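# Index the turntable one hole clockwise and reseat its plunger

## Task

Rotate the turntable forward by exactly one hole, clockwise as viewed from overhead, so that the plunger's pin drops all the way into the new hole; the fixture must end up standing upright on the deck, and neither gripper may be touching it at the end.

## Robot and tools

Robot: two 6-joint arms with parallel grippers, left_arm and right_arm, on a table. Scene frame: origin at table-top height midway between the nominal bases, +z up, +x out over the table, left_arm toward +y (these names do not match image left/right). Calibrated bases in scene frame: left_arm at (+0.025, +0.326, +0.031) m, quat_wxyz (+1.000, 0, 0, +0.003); right_arm at (-0.004, -0.268, +0.031) m, quat_wxyz (+1.000, 0, 0, -0.018). Both bases have +z up.

Frames in results: each arm's end_effector_position (m) and end_effector_quat_wxyz, its velocities and its wrist camera pose are in that arm's own base frame; fixed cameras and the table use the scene frame. end_effector_position is the point between the finger pads, roughly 1 cm short of the fingertips. Fingers point along the gripper's +z and open along its y. Reported hand poses may be off by a few cm, more when stretched out.

Row layout: every commanded row is one flat list of 14 numbers covering both arms, even if only one moves: left_arm's six joints then its opening, then right_arm's six joints then its opening. Joint order inside each arm: waist (joint1), shoulder (joint2), elbow (joint3), wrist roll (joint6), wrist yaw (joint5), wrist pitch (joint4). Joint numbers are absolute target angles in radians, the same scale as the Joint positions line. Ranges in that order: waist -2.618 to 3.054, shoulder 0.000 to 3.142, elbow 0.000 to 3.142, wrist roll -2.094 to 2.094, wrist yaw -1.571 to 1.571, wrist pitch -1.571 to 1.571. True ends may differ by up to 0.059 rad; a target beyond that margin and farther out than the current angle is refused, and a joint driven to its real end yields a 'joint sent to its limit' line. Opening is absolute on a -1 (closed) to +1 (fully open) scale; a 0 is a real command, so resend the present value to leave a gripper alone.

execute_actions(actions, cameras): actions is a list of actions; each action is up to 15 rows, each row held for one 1/30 s step, the last row repeated to fill 15 steps (0.5 s). Empty list just reports state and images, including the scene number. Each step, a joint's target is clamped to within 0.339 rad (waist, shoulder, elbow) or 2.2 rad (wrist joints) of its measured angle, and if targets would shift the gripper over 200 mm, that arm's targets are pulled back. Results also list joint positions at some steps.

move(target, speed, blend, opening_speed, blocking, cameras): target is one 14-number row or a list of up to 15 rows, all absolute joint angles plus openings as above. All joints travel in sync, so the hand follows a curve, and nothing is avoided. speed is rad/s of the joint with farthest to go, 0.01 to 12.57, default 0.5, one value or one per target. blend (rad) rounds corners in a list. opening_speed (at least 0.2 per second on the -1..+1 scale) ramps the fingers. Paths take at least 0.5 s; beyond 10 s they stop short. blocking=false returns after about 0.5 s while motion continues; a new move replaces it. The 'move:' line reports done, off_target (resting more than 0.035 rad away), moving, held or fault, plus limits=held if steps were withheld. Done does not mean no contact.

wait(seconds 0 to 10) lets time pass with last commands held. stop brakes a running move. zoom_image(camera, region [x0,y0,x1,y1] pixels, at most 504x504) enlarges part of the latest image. Cameras: cam_head_left, cam_head_right, cam_left_wrist, cam_right_wrist, each 896x504. read_manual gives only licence text. finished_scene(scene) ends the scene irreversibly; scene 1 is practice and can be skipped.

Result lines: Joint positions / Joint velocities per arm in the row order, then finger gap (m; 0.094 fully open). 'within noise' means a velocity list is essentially zero. Joint targets are what joints are currently driven to; resend them to hold still. Tool commands shows current gripper commands. grip_measured uses the opening scale and reads a little wide when empty; it tracks your command until the force limit, so it reveals no contact. Squeeze is about 50 to 64 N per pad; roughly 0.05 below the touch reading (more for small or round parts) the gripper is at full force. To release, command well above grip_measured. Joint torques include arm weight, have offsets and noise, and joints 1 to 3 wrap sign beyond ±28 N m. 'joint command not followed' means the clearance check altered targets; it does not keep the grippers apart.

Cautions: do not drop the fixture or let anything leave the table; avoid releasing moving parts, fast impacts, and hard pressing; faster moves and targets set deeper past contact hit harder. Never let the arms collide or one gripper close on the other's fingers. A wrist camera cable resting on the fixture counts as touching it. Holding loads, staying stretched or pushing against something heats motors: MOTOR HOT appears near 75 °C, at 90 °C the arm folds and idles, at 100 °C it goes limp. Time spent writing also advances the simulation, so be brief.

Each tool is called as name(argument=value, ...) on one line, values as JSON.

## Session

execute_actions(actions=[])

Scene clock: 0.00 s.
left_arm: end_effector_position=(+0.3695, +0.0210, +0.1447) grip_measured=+1.000 end_effector_quat_wxyz=(+0.691, -0.046, +0.720, +0.036) | right_arm: end_effector_position=(+0.3642, -0.0543, +0.1341) grip_measured=+1.000 end_effector_quat_wxyz=(+0.671, +0.135, +0.726, -0.062)
Joint names: [waist, shoulder, elbow, wrist roll, wrist yaw, wrist pitch]
Joint positions: left_arm=[-0.002 1.545 0.182 -0.017 -0.116 1.321 0.094] | right_arm=[-0.036 1.532 0.189 0.115 0.24 1.248 0.094]
Joint velocities: within noise
Joint torques (N m): no reading
Heat: left arm: 33 °C; right arm: 32 °C.
Joint targets: left_arm=[-0.002 1.540 0.186 -0.017 -0.116 1.320] | right_arm=[-0.036 1.528 0.193 0.114 0.240 1.243]
Tool commands: left_gripper/opening=+1.0 right_gripper/opening=+1.0

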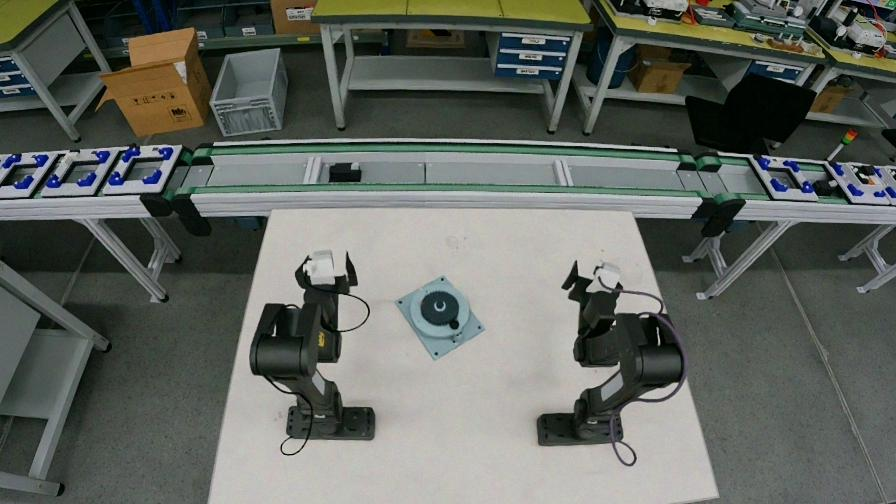

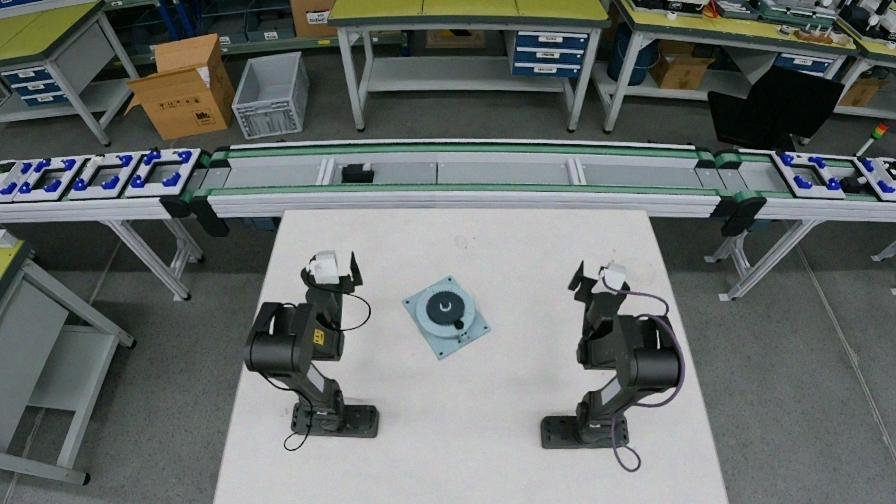

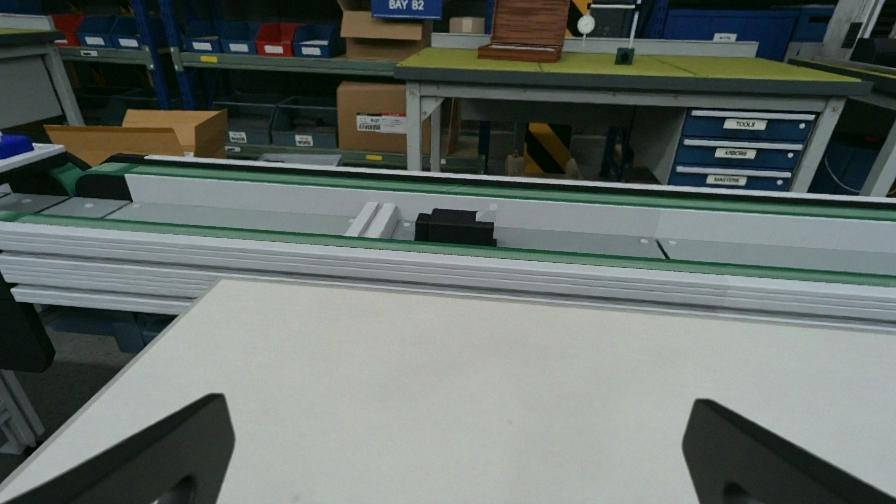

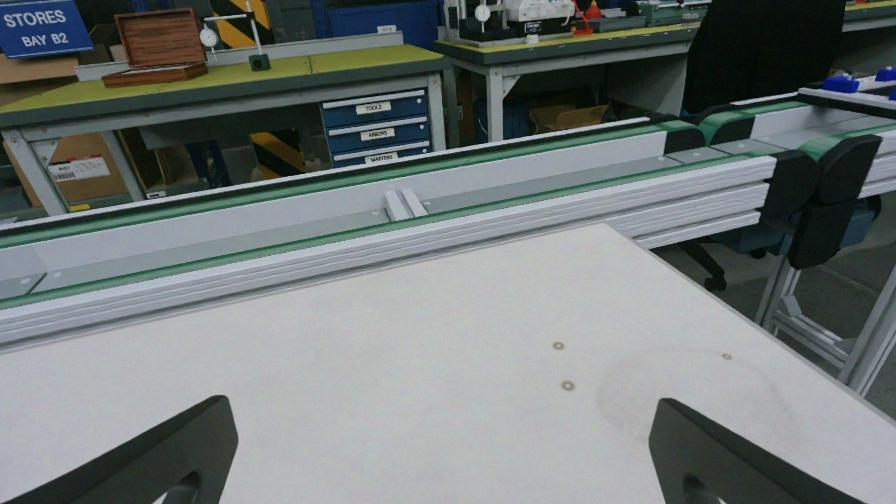

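zoom_image(camera="cam_head_left", region=[380, 260, 500, 370])

zoom_image(camera="cam_head_right", region=[386, 260, 506, 370])

Scaled by 4.200 from the camera's 896x504 image, which has a finer 1280x720 frame.

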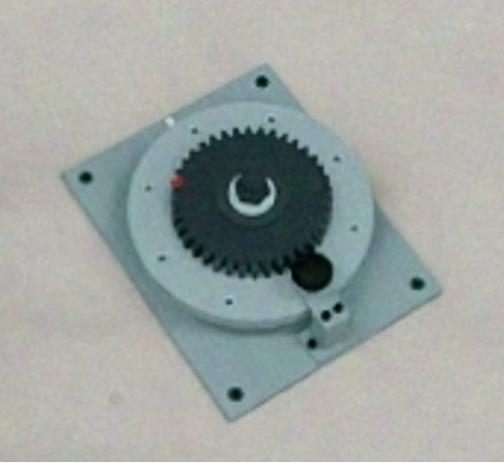

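Scaled by 4.200 from the camera's 896x504 image, which has a finer 1280x720 frame.

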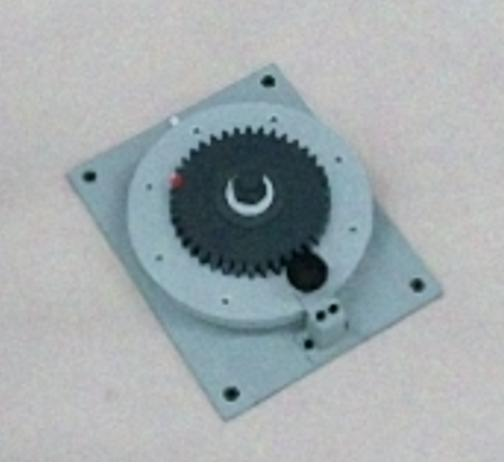

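move(target=[[-0.1, 1.468, 1.449, 0, 0, -1.111, 1, -0.036, 1.528, 0.193, 0.114, 0.240, 1.243, 1], [-0.768, 1.468, 1.449, 0, 0, -1.111, 1, -0.036, 1.528, 0.193, 0.114, 0.240, 1.243, 1]], speed=1.0, blend=[0.3, 0])

Scene clock: 162.30 s.
left_arm: end_effector_position=(+0.2489, -0.2397, +0.1934) grip_measured=+1.000 end_effector_quat_wxyz=(+0.182, +0.364, +0.910, -0.076) | right_arm: end_effector_position=(+0.3642, -0.0543, +0.1341) grip_measured=+1.000 end_effector_quat_wxyz=(+0.671, +0.135, +0.726, -0.062)
Joint names: [waist, shoulder, elbow, wrist roll, wrist yaw, wrist pitch]
Joint positions: left_arm=[-0.769 1.497 1.419 -0.009 0.002 -1.095 0.094] | right_arm=[-0.036 1.532 0.189 0.115 0.24 1.248 0.094]
Joint torques (N m): left_arm=[0.02 -9.02 7.79 0.12 -0.02 1.01] | right_arm=[-0.16 -4.53 6.13 0.03 0.01 1.71]
Heat: left arm: 34 °C; right arm: 36 °C.
Joint targets: left_arm=[-0.768 1.468 1.449 0.000 0.000 -1.111] | right_arm=[-0.036 1.528 0.193 0.114 0.240 1.243]
move: done

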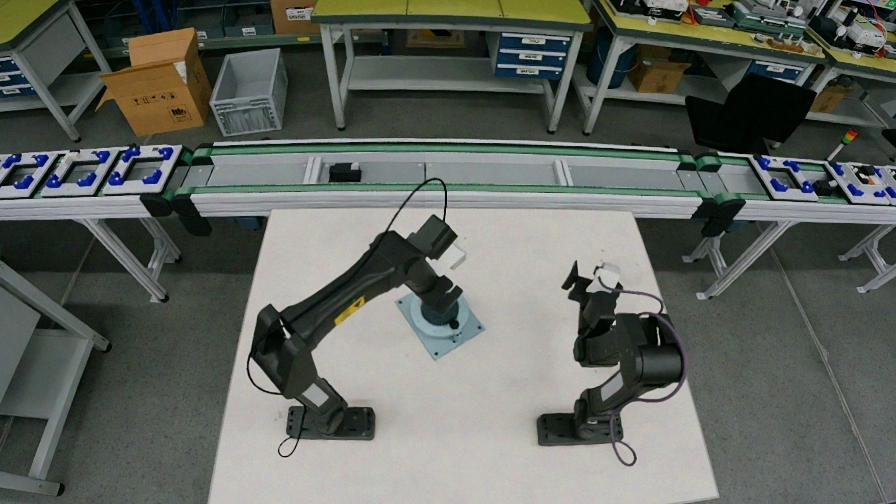

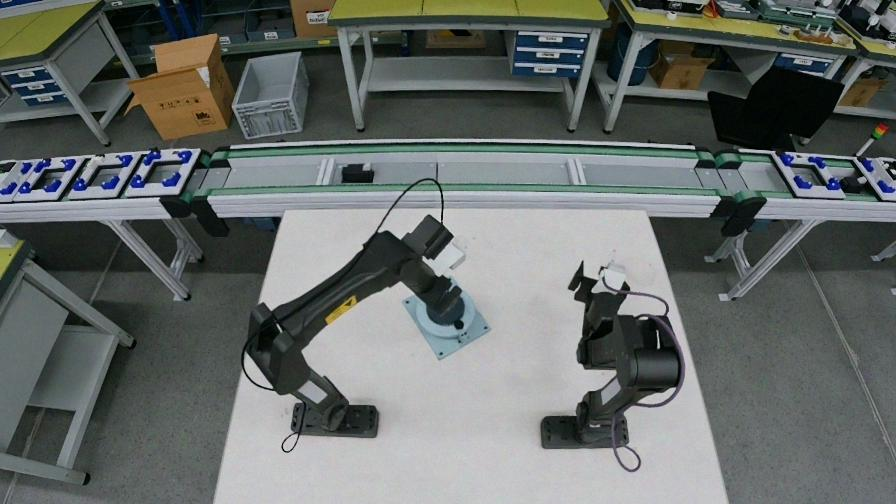

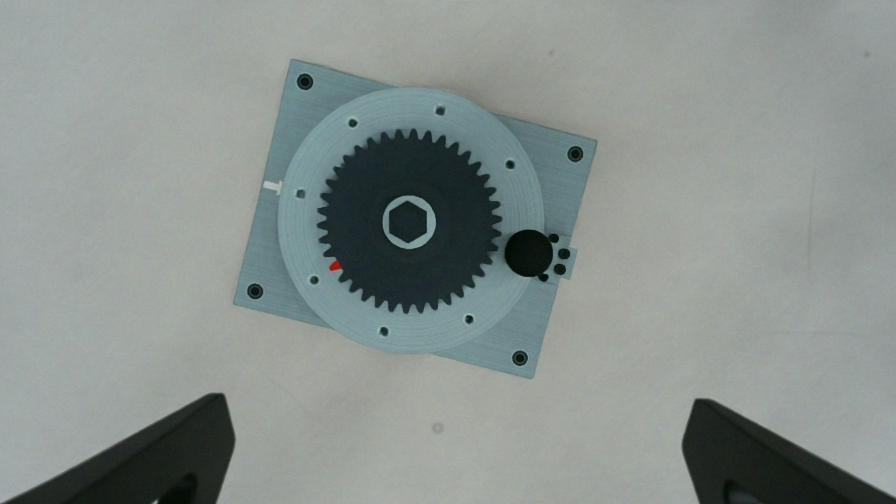

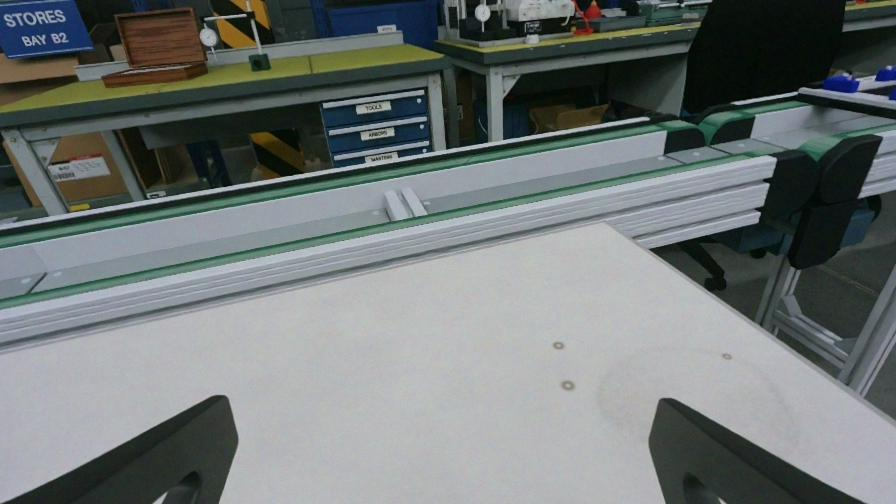

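zoom_image(camera="cam_left_wrist", region=[220, 40, 620, 400])

zoom_image(camera="cam_left_wrist", region=[470, 190, 610, 310])

Scaled by 1.260 from the camera's 896x504 image, which has a finer 1280x720 frame.

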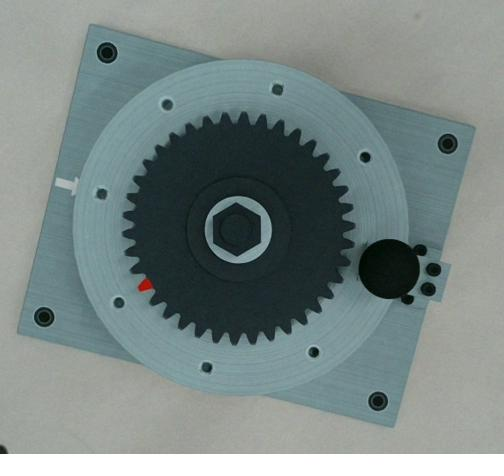

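Scaled by 3.600 from the camera's 896x504 image, which has a finer 1280x720 frame.

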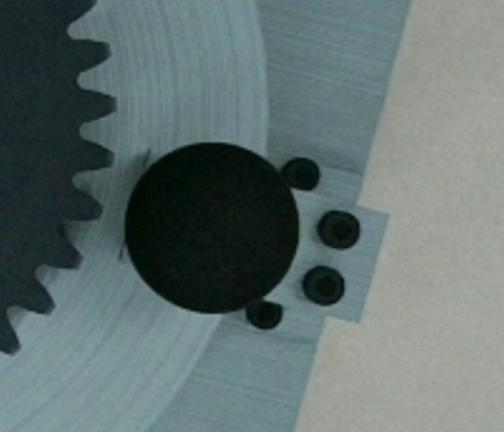

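move(target=[-0.768, 1.468, 1.449, 0, 0, -1.111, 1, 0.814, 1.66, 0.10, 0, 0, 1.37, 1], speed=0.8, cameras=["cam_right_wrist", "cam_head_left"])

zoom_image(camera="cam_right_wrist", region=[220, 60, 680, 440])

Scene clock: 272.43 s.
left_arm: end_effector_position=(+0.2488, -0.2396, +0.1934) grip_measured=+1.000 end_effector_quat_wxyz=(+0.182, +0.364, +0.910, -0.075) | right_arm: end_effector_position=(+0.2436, +0.2535, +0.0904) grip_measured=+1.000 end_effector_quat_wxyz=(+0.584, -0.297, +0.714, +0.249)
Joint names: [waist, shoulder, elbow, wrist roll, wrist yaw, wrist pitch]
Joint positions: left_arm=[-0.769 1.497 1.419 -0.009 0.002 -1.096 0.094] | right_arm=[0.807 1.648 0.107 0.011 0.009 1.345 0.094]
Joint torques (N m): left_arm=[0.01 -8.98 7.79 0.11 -0.02 1.02] | right_arm=[0.69 -3.41 3.88 -0.09 -0.13 2.01]
Heat: left arm: 36 °C; right arm: 38 °C.
Joint targets: left_arm=[-0.768 1.468 1.449 0.000 0.000 -1.111] | right_arm=[0.814 1.660 0.100 0.000 0.000 1.370]
move: done
Images, in order (width x height): cam_head_left 896x504, cam_right_wrist 896x504.

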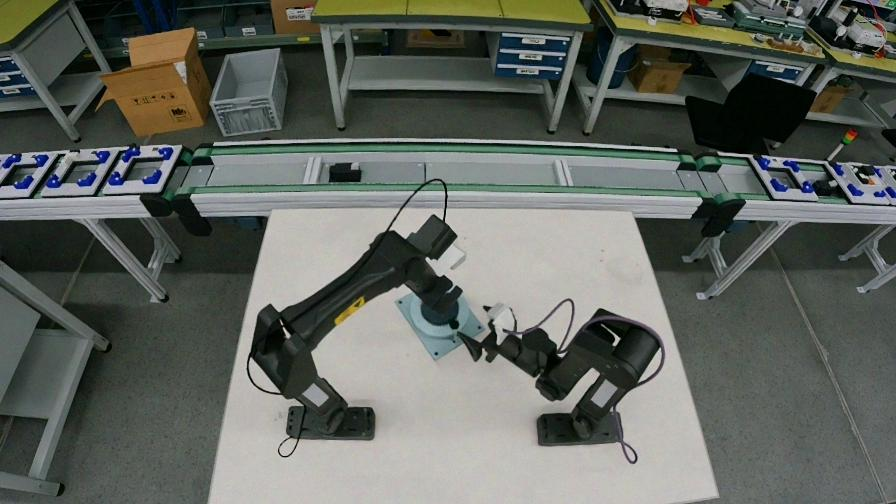

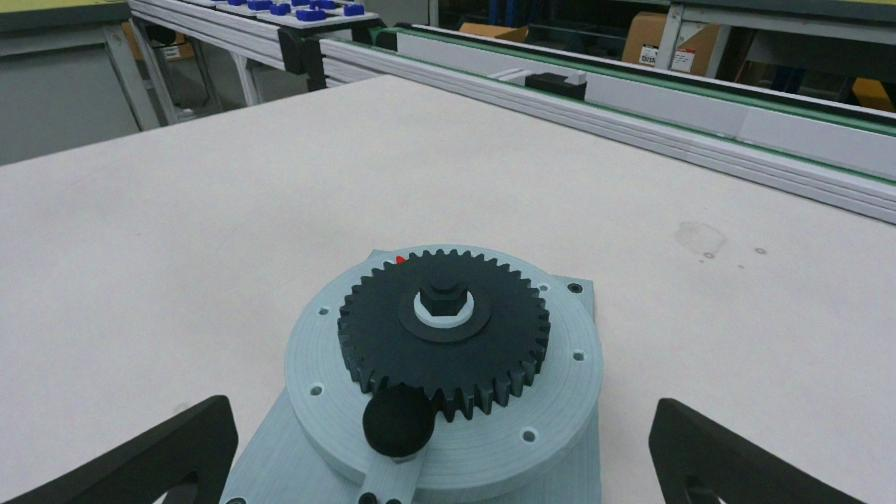

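Scaled by 1.096 from the camera's 896x504 image, which has a finer 1280x720 frame.

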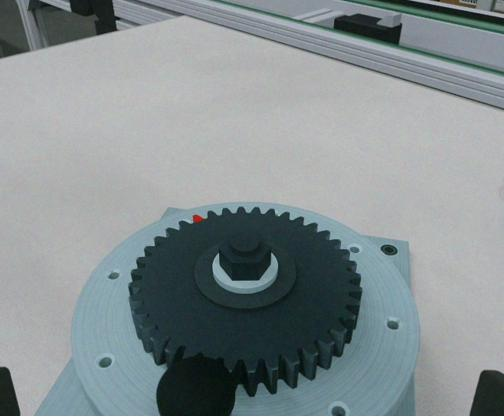

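zoom_image(camera="cam_right_wrist", region=[300, 360, 500, 504])

zoom_image(camera="cam_right_wrist", region=[370, 230, 530, 350])

Scaled by 2.520 from the camera's 896x504 image, which has a finer 1280x720 frame.

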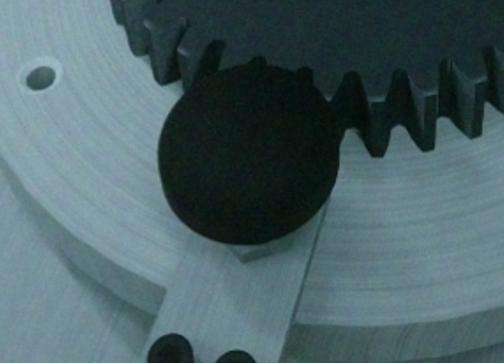

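Scaled by 3.150 from the camera's 896x504 image, which has a finer 1280x720 frame.

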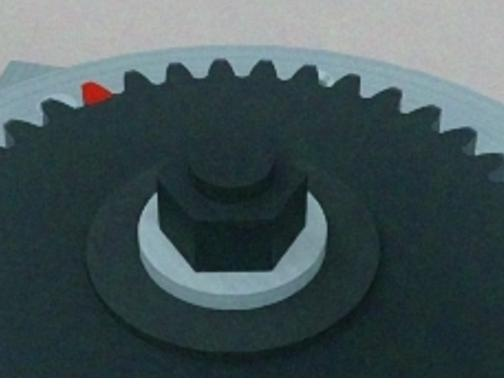

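move(target=[-0.886, 0.589, 0.251, 0, 0, -0.142, 1, 0.854, 0.589, 0.251, 0, 0, -0.142, 1], speed=0.8, cameras=["cam_left_wrist", "cam_right_wrist"])

zoom_image(camera="cam_left_wrist", region=[340, 150, 600, 350])

zoom_image(camera="cam_right_wrist", region=[340, 150, 600, 350])

Scene clock: 437.13 s.
left_arm: end_effector_position=(+0.1738, -0.2086, +0.1249) grip_measured=+1.000 end_effector_quat_wxyz=(+0.461, +0.363, +0.779, -0.220) | right_arm: end_effector_position=(+0.1789, +0.2012, +0.1132) grip_measured=+1.000 end_effector_quat_wxyz=(+0.464, -0.349, +0.788, +0.207)
Joint names: [waist, shoulder, elbow, wrist roll, wrist yaw, wrist pitch]
Joint positions: left_arm=[-0.879 0.6 0.264 -0.009 0.002 -0.163 0.094] | right_arm=[0.845 0.598 0.224 0.008 0.008 -0.132 0.094]
Joint torques (N m): left_arm=[-0.61 -0.35 5.12 0.11 -0.02 2.35] | right_arm=[0.76 -0.27 11.88 -0.07 -0.1 1.58]
Heat: left arm: 36 °C; right arm: 42 °C.
Joint targets: left_arm=[-0.886 0.589 0.251 0.000 0.000 -0.142] | right_arm=[0.854 0.589 0.251 0.000 0.000 -0.142]
move: done
Images, in order (width x height): cam_left_wrist 896x504, cam_right_wrist 896x504.

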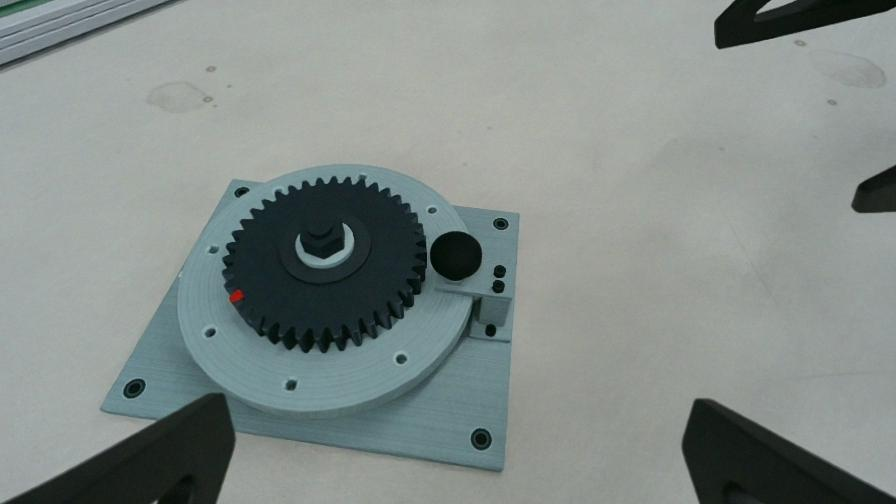

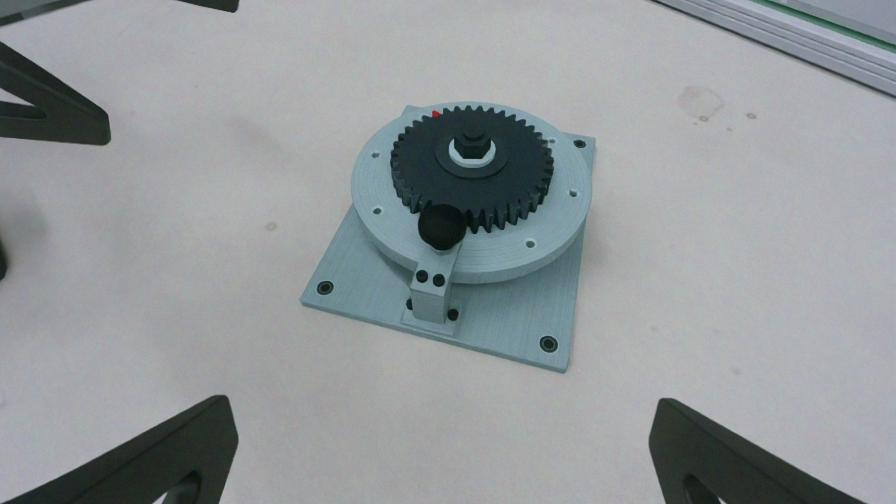

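Scaled by 1.938 from the camera's 896x504 image, which has a finer 1280x720 frame.

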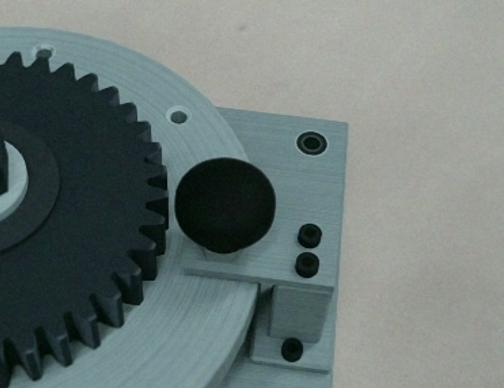

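Scaled by 1.938 from the camera's 896x504 image, which has a finer 1280x720 frame.

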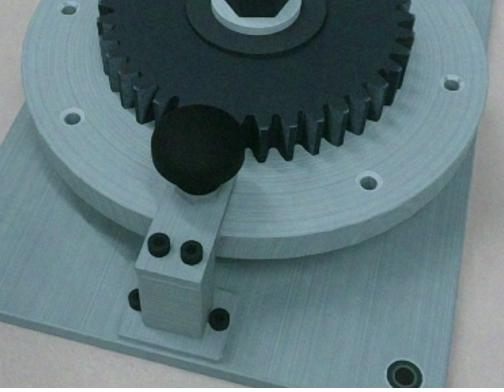

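move(target=[-0.711, 2.04, 1.79, -0.967, 0, -1.29, 1, 0.854, 0.589, 0.251, 0, 0, -0.142, 1], speed=0.8, cameras=["cam_left_wrist", "cam_right_wrist"])

zoom_image(camera="cam_left_wrist", region=[300, 250, 600, 504])

Scene clock: 656.70 s.
left_arm: end_effector_position=(+0.2998, -0.2599, +0.1015) grip_measured=+1.000 end_effector_quat_wxyz=(+0.011, -0.120, +0.993, -0.014) | right_arm: end_effector_position=(+0.1788, +0.2010, +0.1129) grip_measured=+1.000 end_effector_quat_wxyz=(+0.463, -0.349, +0.788, +0.207)
Joint names: [waist, shoulder, elbow, wrist roll, wrist yaw, wrist pitch]
Joint positions: left_arm=[-0.716 2.026 1.762 -0.956 0.002 -1.271 0.094] | right_arm=[0.845 0.598 0.224 0.008 0.008 -0.133 0.094]
Joint torques (N m): left_arm=[0.39 -9.61 7.17 -0.15 -0.02 0.27] | right_arm=[0.81 -0.28 11.81 -0.06 -0.08 1.57]
Heat: left arm: 36 °C; right arm: 38 °C.
Joint targets: left_arm=[-0.711 2.040 1.790 -0.967 0.000 -1.290] | right_arm=[0.854 0.589 0.251 0.000 0.000 -0.142]
move: done
Images, in order (width x height): cam_left_wrist 896x504, cam_right_wrist 896x504.

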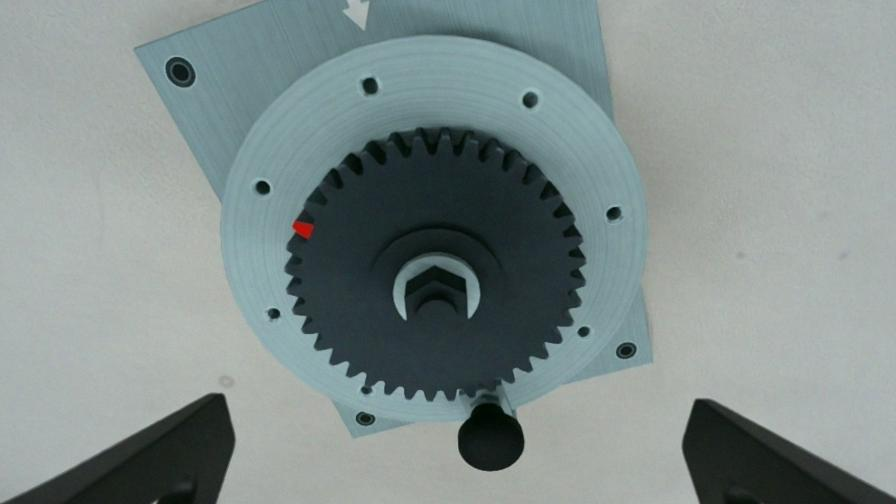

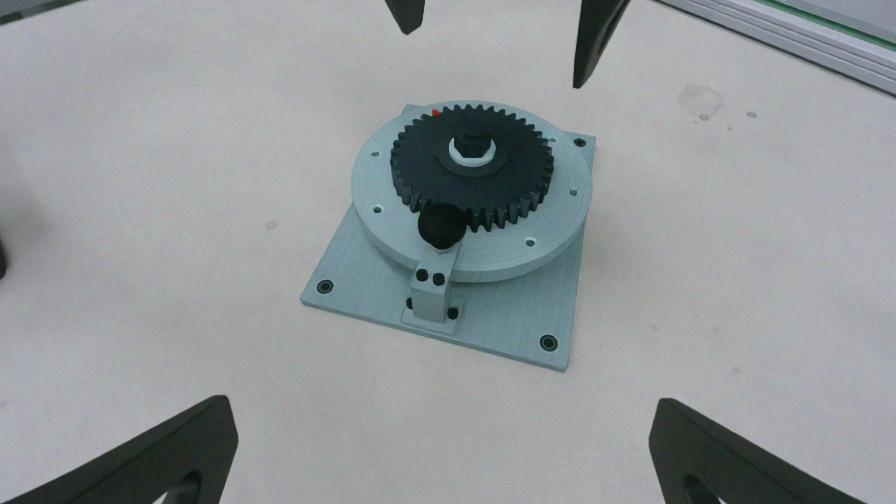

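Scaled by 1.680 from the camera's 896x504 image, which has a finer 1280x720 frame.

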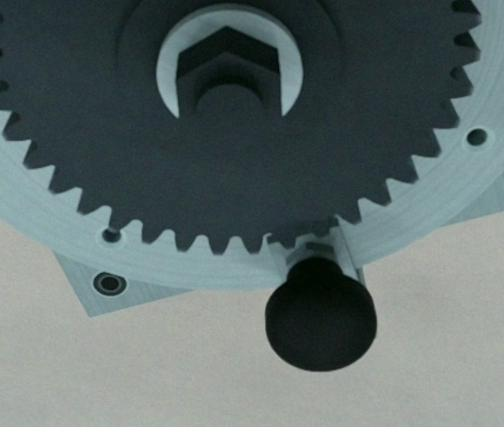

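zoom_image(camera="cam_left_wrist", region=[380, 240, 500, 340])

Scaled by 4.200 from the camera's 896x504 image, which has a finer 1280x720 frame.

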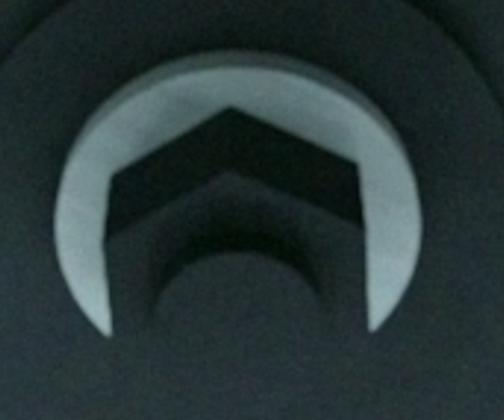

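move(target=[-0.706, 2.062, 1.704, -1.019, 0, -1.218, 0.2, 0.854, 0.589, 0.251, 0, 0, -0.142, 1], speed=0.4, cameras=["cam_left_wrist", "cam_right_wrist"])

zoom_image(camera="cam_left_wrist", region=[300, 220, 620, 504])

zoom_image(camera="cam_right_wrist", region=[340, 0, 640, 250])

Scene clock: 896.70 s.
left_arm: end_effector_position=(+0.2980, -0.2566, +0.0821) grip_measured=+0.202 end_effector_quat_wxyz=(+0.001, -0.147, +0.989, -0.003) | right_arm: end_effector_position=(+0.1788, +0.2010, +0.1129) grip_measured=+1.000 end_effector_quat_wxyz=(+0.463, -0.349, +0.788, +0.207)
Joint names: [waist, shoulder, elbow, wrist roll, wrist yaw, wrist pitch]
Joint positions: left_arm=[-0.712 2.046 1.715 -1.008 0.002 -1.234 0.056] | right_arm=[0.845 0.598 0.224 0.008 0.008 -0.133 0.094]
Joint torques (N m): left_arm=[0.49 -9.57 4.07 -0.1 -0.03 0.61] | right_arm=[0.79 -0.27 11.82 -0.04 -0.1 1.57]
Heat: left arm: 34 °C; right arm: 38 °C.
Joint targets: left_arm=[-0.706 2.062 1.704 -1.019 0.000 -1.218] | right_arm=[0.854 0.589 0.251 0.000 0.000 -0.142]
move: done
Images, in order (width x height): cam_left_wrist 896x504, cam_right_wrist 896x504.

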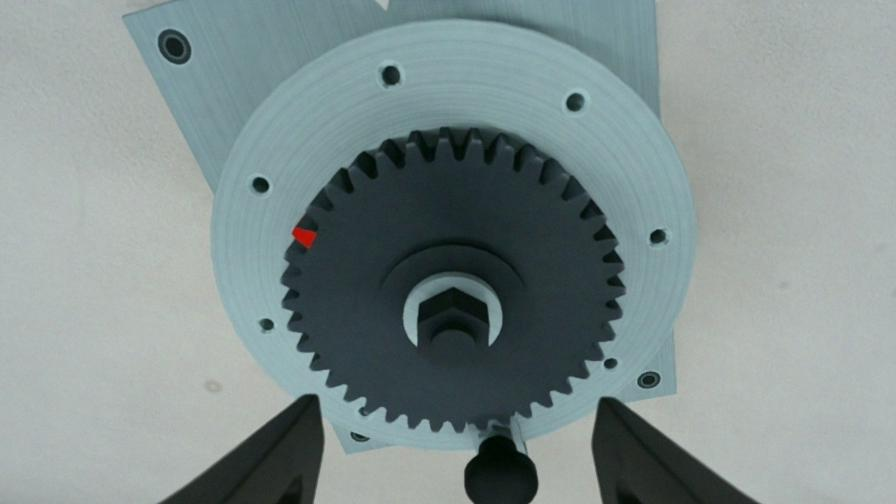

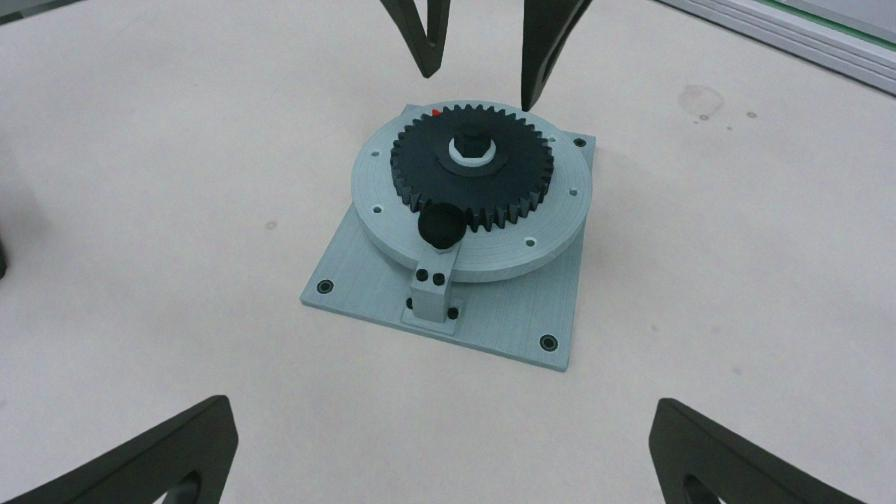

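Scaled by 1.575 from the camera's 896x504 image, which has a finer 1280x720 frame.

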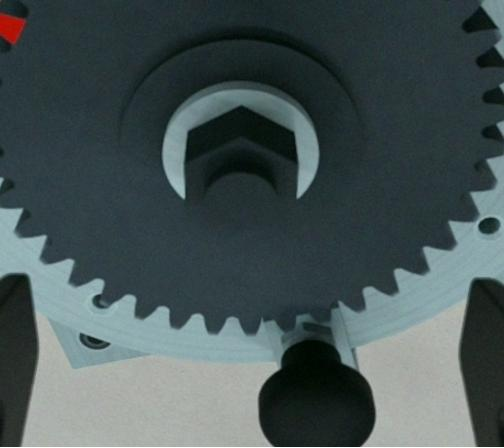

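Scaled by 1.680 from the camera's 896x504 image, which has a finer 1280x720 frame.

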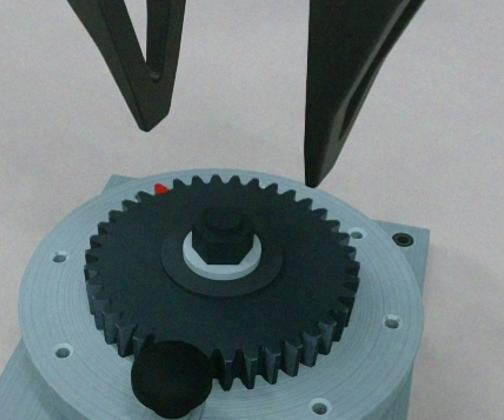

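zoom_image(camera="cam_left_wrist", region=[395, 265, 515, 365])

Scaled by 4.200 from the camera's 896x504 image, which has a finer 1280x720 frame.

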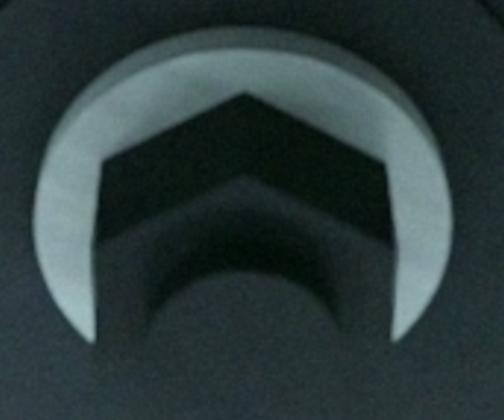

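move(target=[-0.695, 2.083, 1.688, -1.015, 0, -1.186, 0.0, 0.854, 0.589, 0.251, 0, 0, -0.142, 1], speed=0.4, cameras=["cam_left_wrist", "cam_right_wrist"])

zoom_image(camera="cam_left_wrist", region=[300, 250, 620, 504])

zoom_image(camera="cam_right_wrist", region=[340, 0, 640, 250])

Scene clock: 953.00 s.
left_arm: end_effector_position=(+0.3033, -0.2553, +0.0718) grip_measured=+0.002 end_effector_quat_wxyz=(+0.001, -0.153, +0.988, -0.003) | right_arm: end_effector_position=(+0.1788, +0.2010, +0.1129) grip_measured=+1.000 end_effector_quat_wxyz=(+0.463, -0.349, +0.788, +0.207)
Joint names: [waist, shoulder, elbow, wrist roll, wrist yaw, wrist pitch]
Joint positions: left_arm=[-0.701 2.064 1.701 -1.009 0.002 -1.202 0.047] | right_arm=[0.845 0.598 0.224 0.008 0.008 -0.133 0.094]
Joint torques (N m): left_arm=[0.5 -9.44 3.99 -0.06 -0.03 0.62] | right_arm=[0.79 -0.27 11.86 -0.05 -0.1 1.56]
Heat: left arm: 37 °C; right arm: 37 °C.
Joint targets: left_arm=[-0.695 2.083 1.688 -1.015 0.000 -1.186] | right_arm=[0.854 0.589 0.251 0.000 0.000 -0.142]
move: done
Images, in order (width x height): cam_left_wrist 896x504, cam_right_wrist 896x504.

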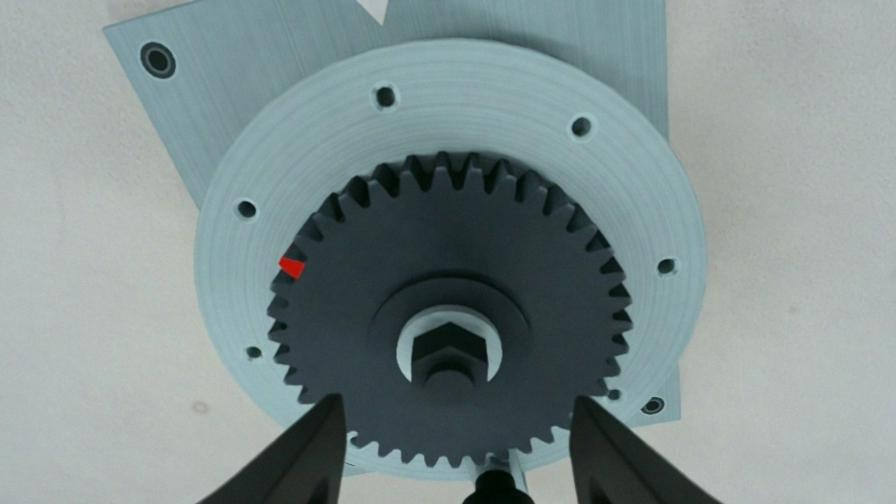

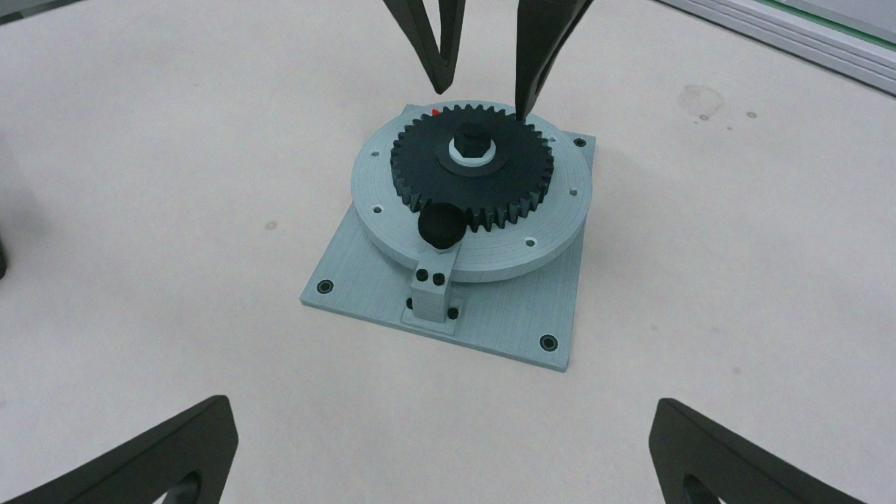

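Scaled by 1.575 from the camera's 896x504 image, which has a finer 1280x720 frame.

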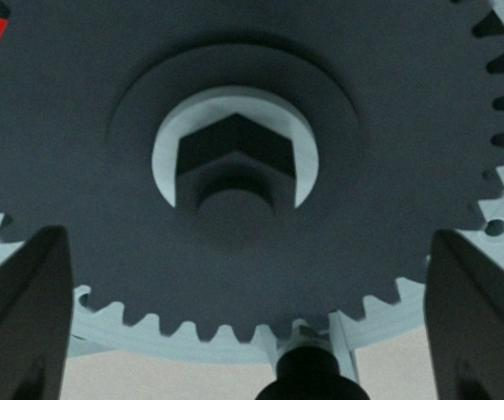

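Scaled by 1.680 from the camera's 896x504 image, which has a finer 1280x720 frame.

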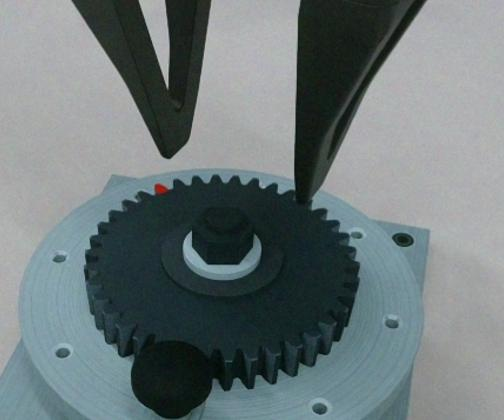

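move(target=[-0.691, 2.090, 1.6415, -1.015, 0, -1.1375, -0.2, 0.854, 0.589, 0.251, 0, 0, -0.142, 1], speed=0.25, cameras=["cam_left_wrist", "cam_right_wrist"])

zoom_image(camera="cam_left_wrist", region=[300, 250, 620, 504])

zoom_image(camera="cam_right_wrist", region=[380, 50, 580, 200])

Scene clock: 980.83 s.
left_arm: end_effector_position=(+0.3024, -0.2540, +0.0581) grip_measured=-0.198 end_effector_quat_wxyz=(+0.000, -0.154, +0.988, -0.001) | right_arm: end_effector_position=(+0.1788, +0.2010, +0.1129) grip_measured=+1.000 end_effector_quat_wxyz=(+0.463, -0.349, +0.788, +0.207)
Joint names: [waist, shoulder, elbow, wrist roll, wrist yaw, wrist pitch]
Joint positions: left_arm=[-0.7 2.069 1.654 -1.009 0.002 -1.154 0.038] | right_arm=[0.845 0.598 0.224 0.008 0.008 -0.133 0.094]
Joint torques (N m): left_arm=[0.75 -9.33 3.92 -0.06 -0.02 0.56] | right_arm=[0.81 -0.25 11.84 -0.05 -0.1 1.58]
Heat: left arm: 37 °C; right arm: 37 °C.
Joint targets: left_arm=[-0.691 2.090 1.641 -1.015 0.000 -1.137] | right_arm=[0.854 0.589 0.251 0.000 0.000 -0.142]
move: done
Images, in order (width x height): cam_left_wrist 896x504, cam_right_wrist 896x504.

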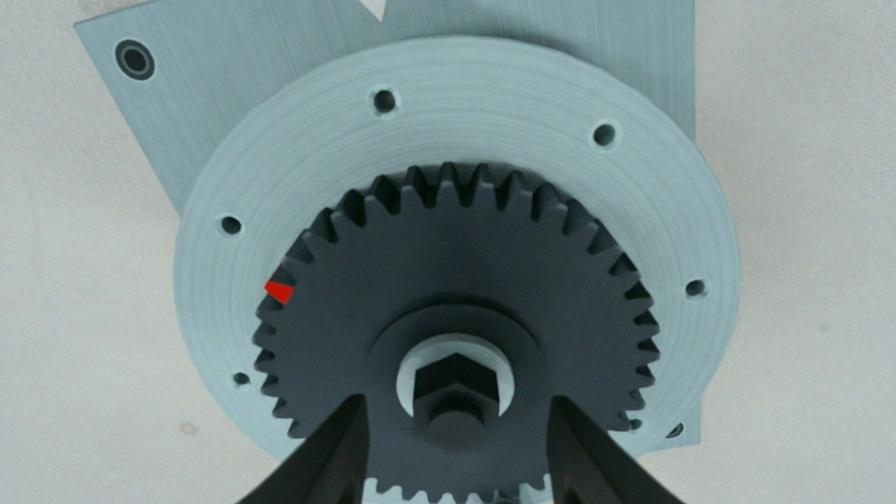

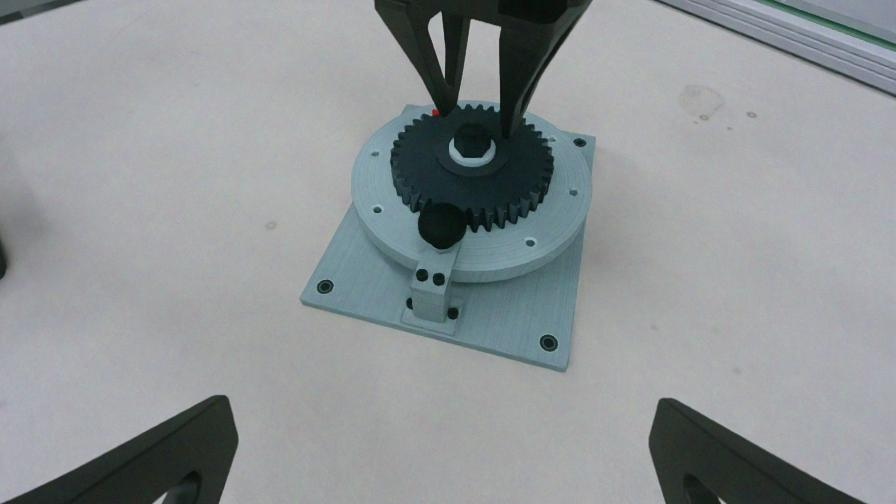

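Scaled by 1.575 from the camera's 896x504 image, which has a finer 1280x720 frame.

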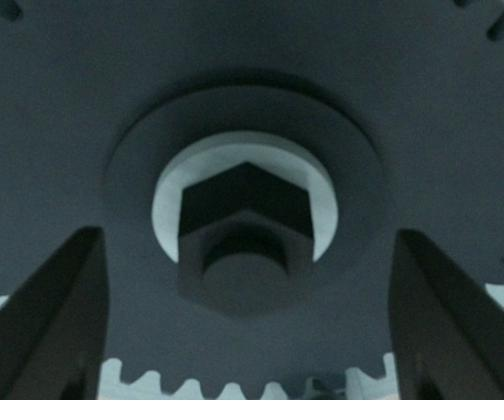

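Scaled by 2.520 from the camera's 896x504 image, which has a finer 1280x720 frame.

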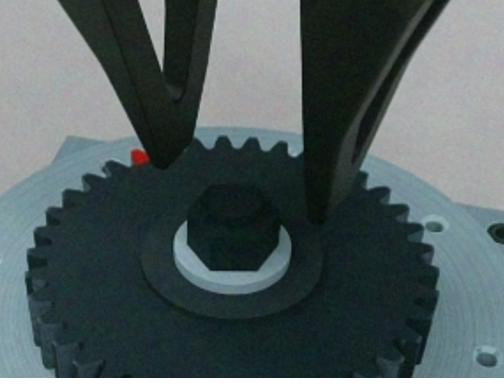

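zoom_image(camera="cam_right_wrist", region=[430, 90, 540, 180])

Scaled by 4.582 from the camera's 896x504 image, which has a finer 1280x720 frame.

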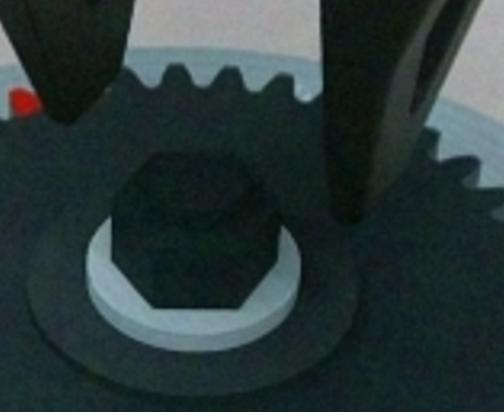

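move(target=[-0.691, 2.0926, 1.609, -1.015, 0, -1.104, -0.25, 0.854, 0.589, 0.251, 0, 0, -0.142, 1], speed=0.2, cameras=["cam_left_wrist", "cam_right_wrist"])

zoom_image(camera="cam_left_wrist", region=[300, 250, 620, 504])

zoom_image(camera="cam_right_wrist", region=[430, 90, 540, 180])

Scene clock: 1037.30 s.
left_arm: end_effector_position=(+0.3015, -0.2533, +0.0502) grip_measured=-0.248 end_effector_quat_wxyz=(+0.000, -0.154, +0.988, -0.002) | right_arm: end_effector_position=(+0.1788, +0.2010, +0.1129) grip_measured=+1.000 end_effector_quat_wxyz=(+0.463, -0.349, +0.788, +0.207)
Joint names: [waist, shoulder, elbow, wrist roll, wrist yaw, wrist pitch]
Joint positions: left_arm=[-0.7 2.069 1.622 -1.009 0.002 -1.12 0.035] | right_arm=[0.845 0.598 0.224 0.008 0.008 -0.133 0.094]
Joint torques (N m): left_arm=[0.75 -9.05 3.84 -0.05 -0.03 0.6] | right_arm=[0.81 -0.29 11.81 -0.06 -0.09 1.58]
Heat: left arm: 36 °C; right arm: 37 °C.
Joint targets: left_arm=[-0.691 2.093 1.609 -1.015 0.000 -1.104] | right_arm=[0.854 0.589 0.251 0.000 0.000 -0.142]
move: done
Images, in order (width x height): cam_left_wrist 896x504, cam_right_wrist 896x504.

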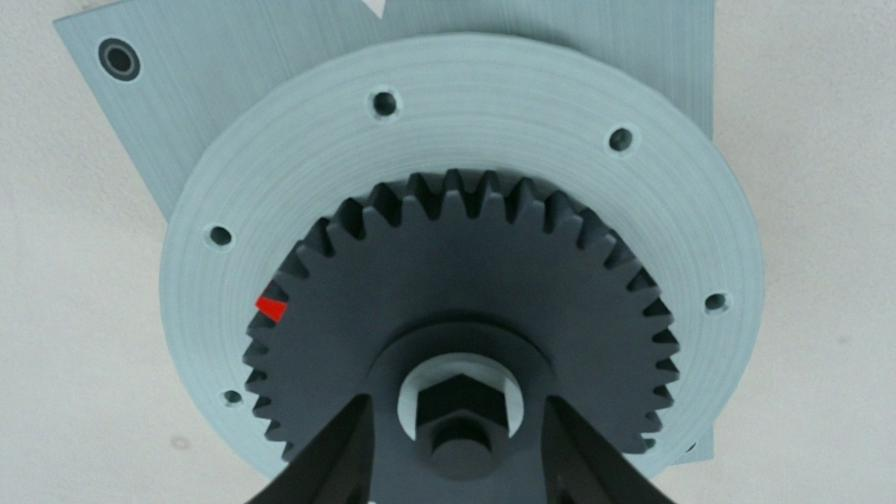

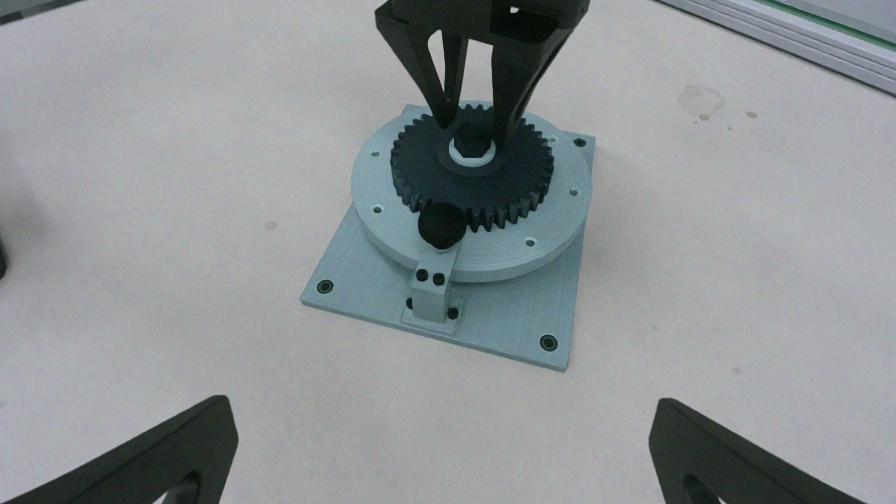

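Scaled by 1.575 from the camera's 896x504 image, which has a finer 1280x720 frame.

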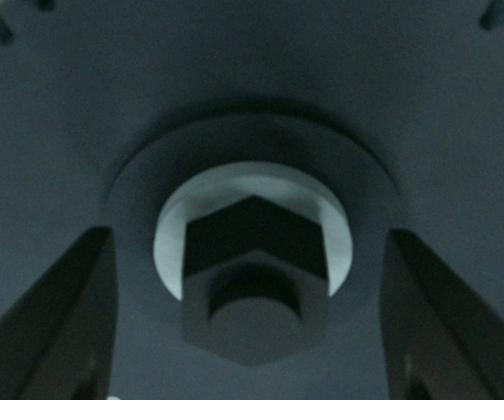

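Scaled by 4.582 from the camera's 896x504 image, which has a finer 1280x720 frame.

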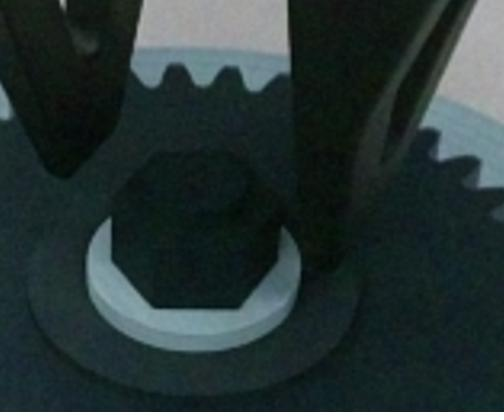

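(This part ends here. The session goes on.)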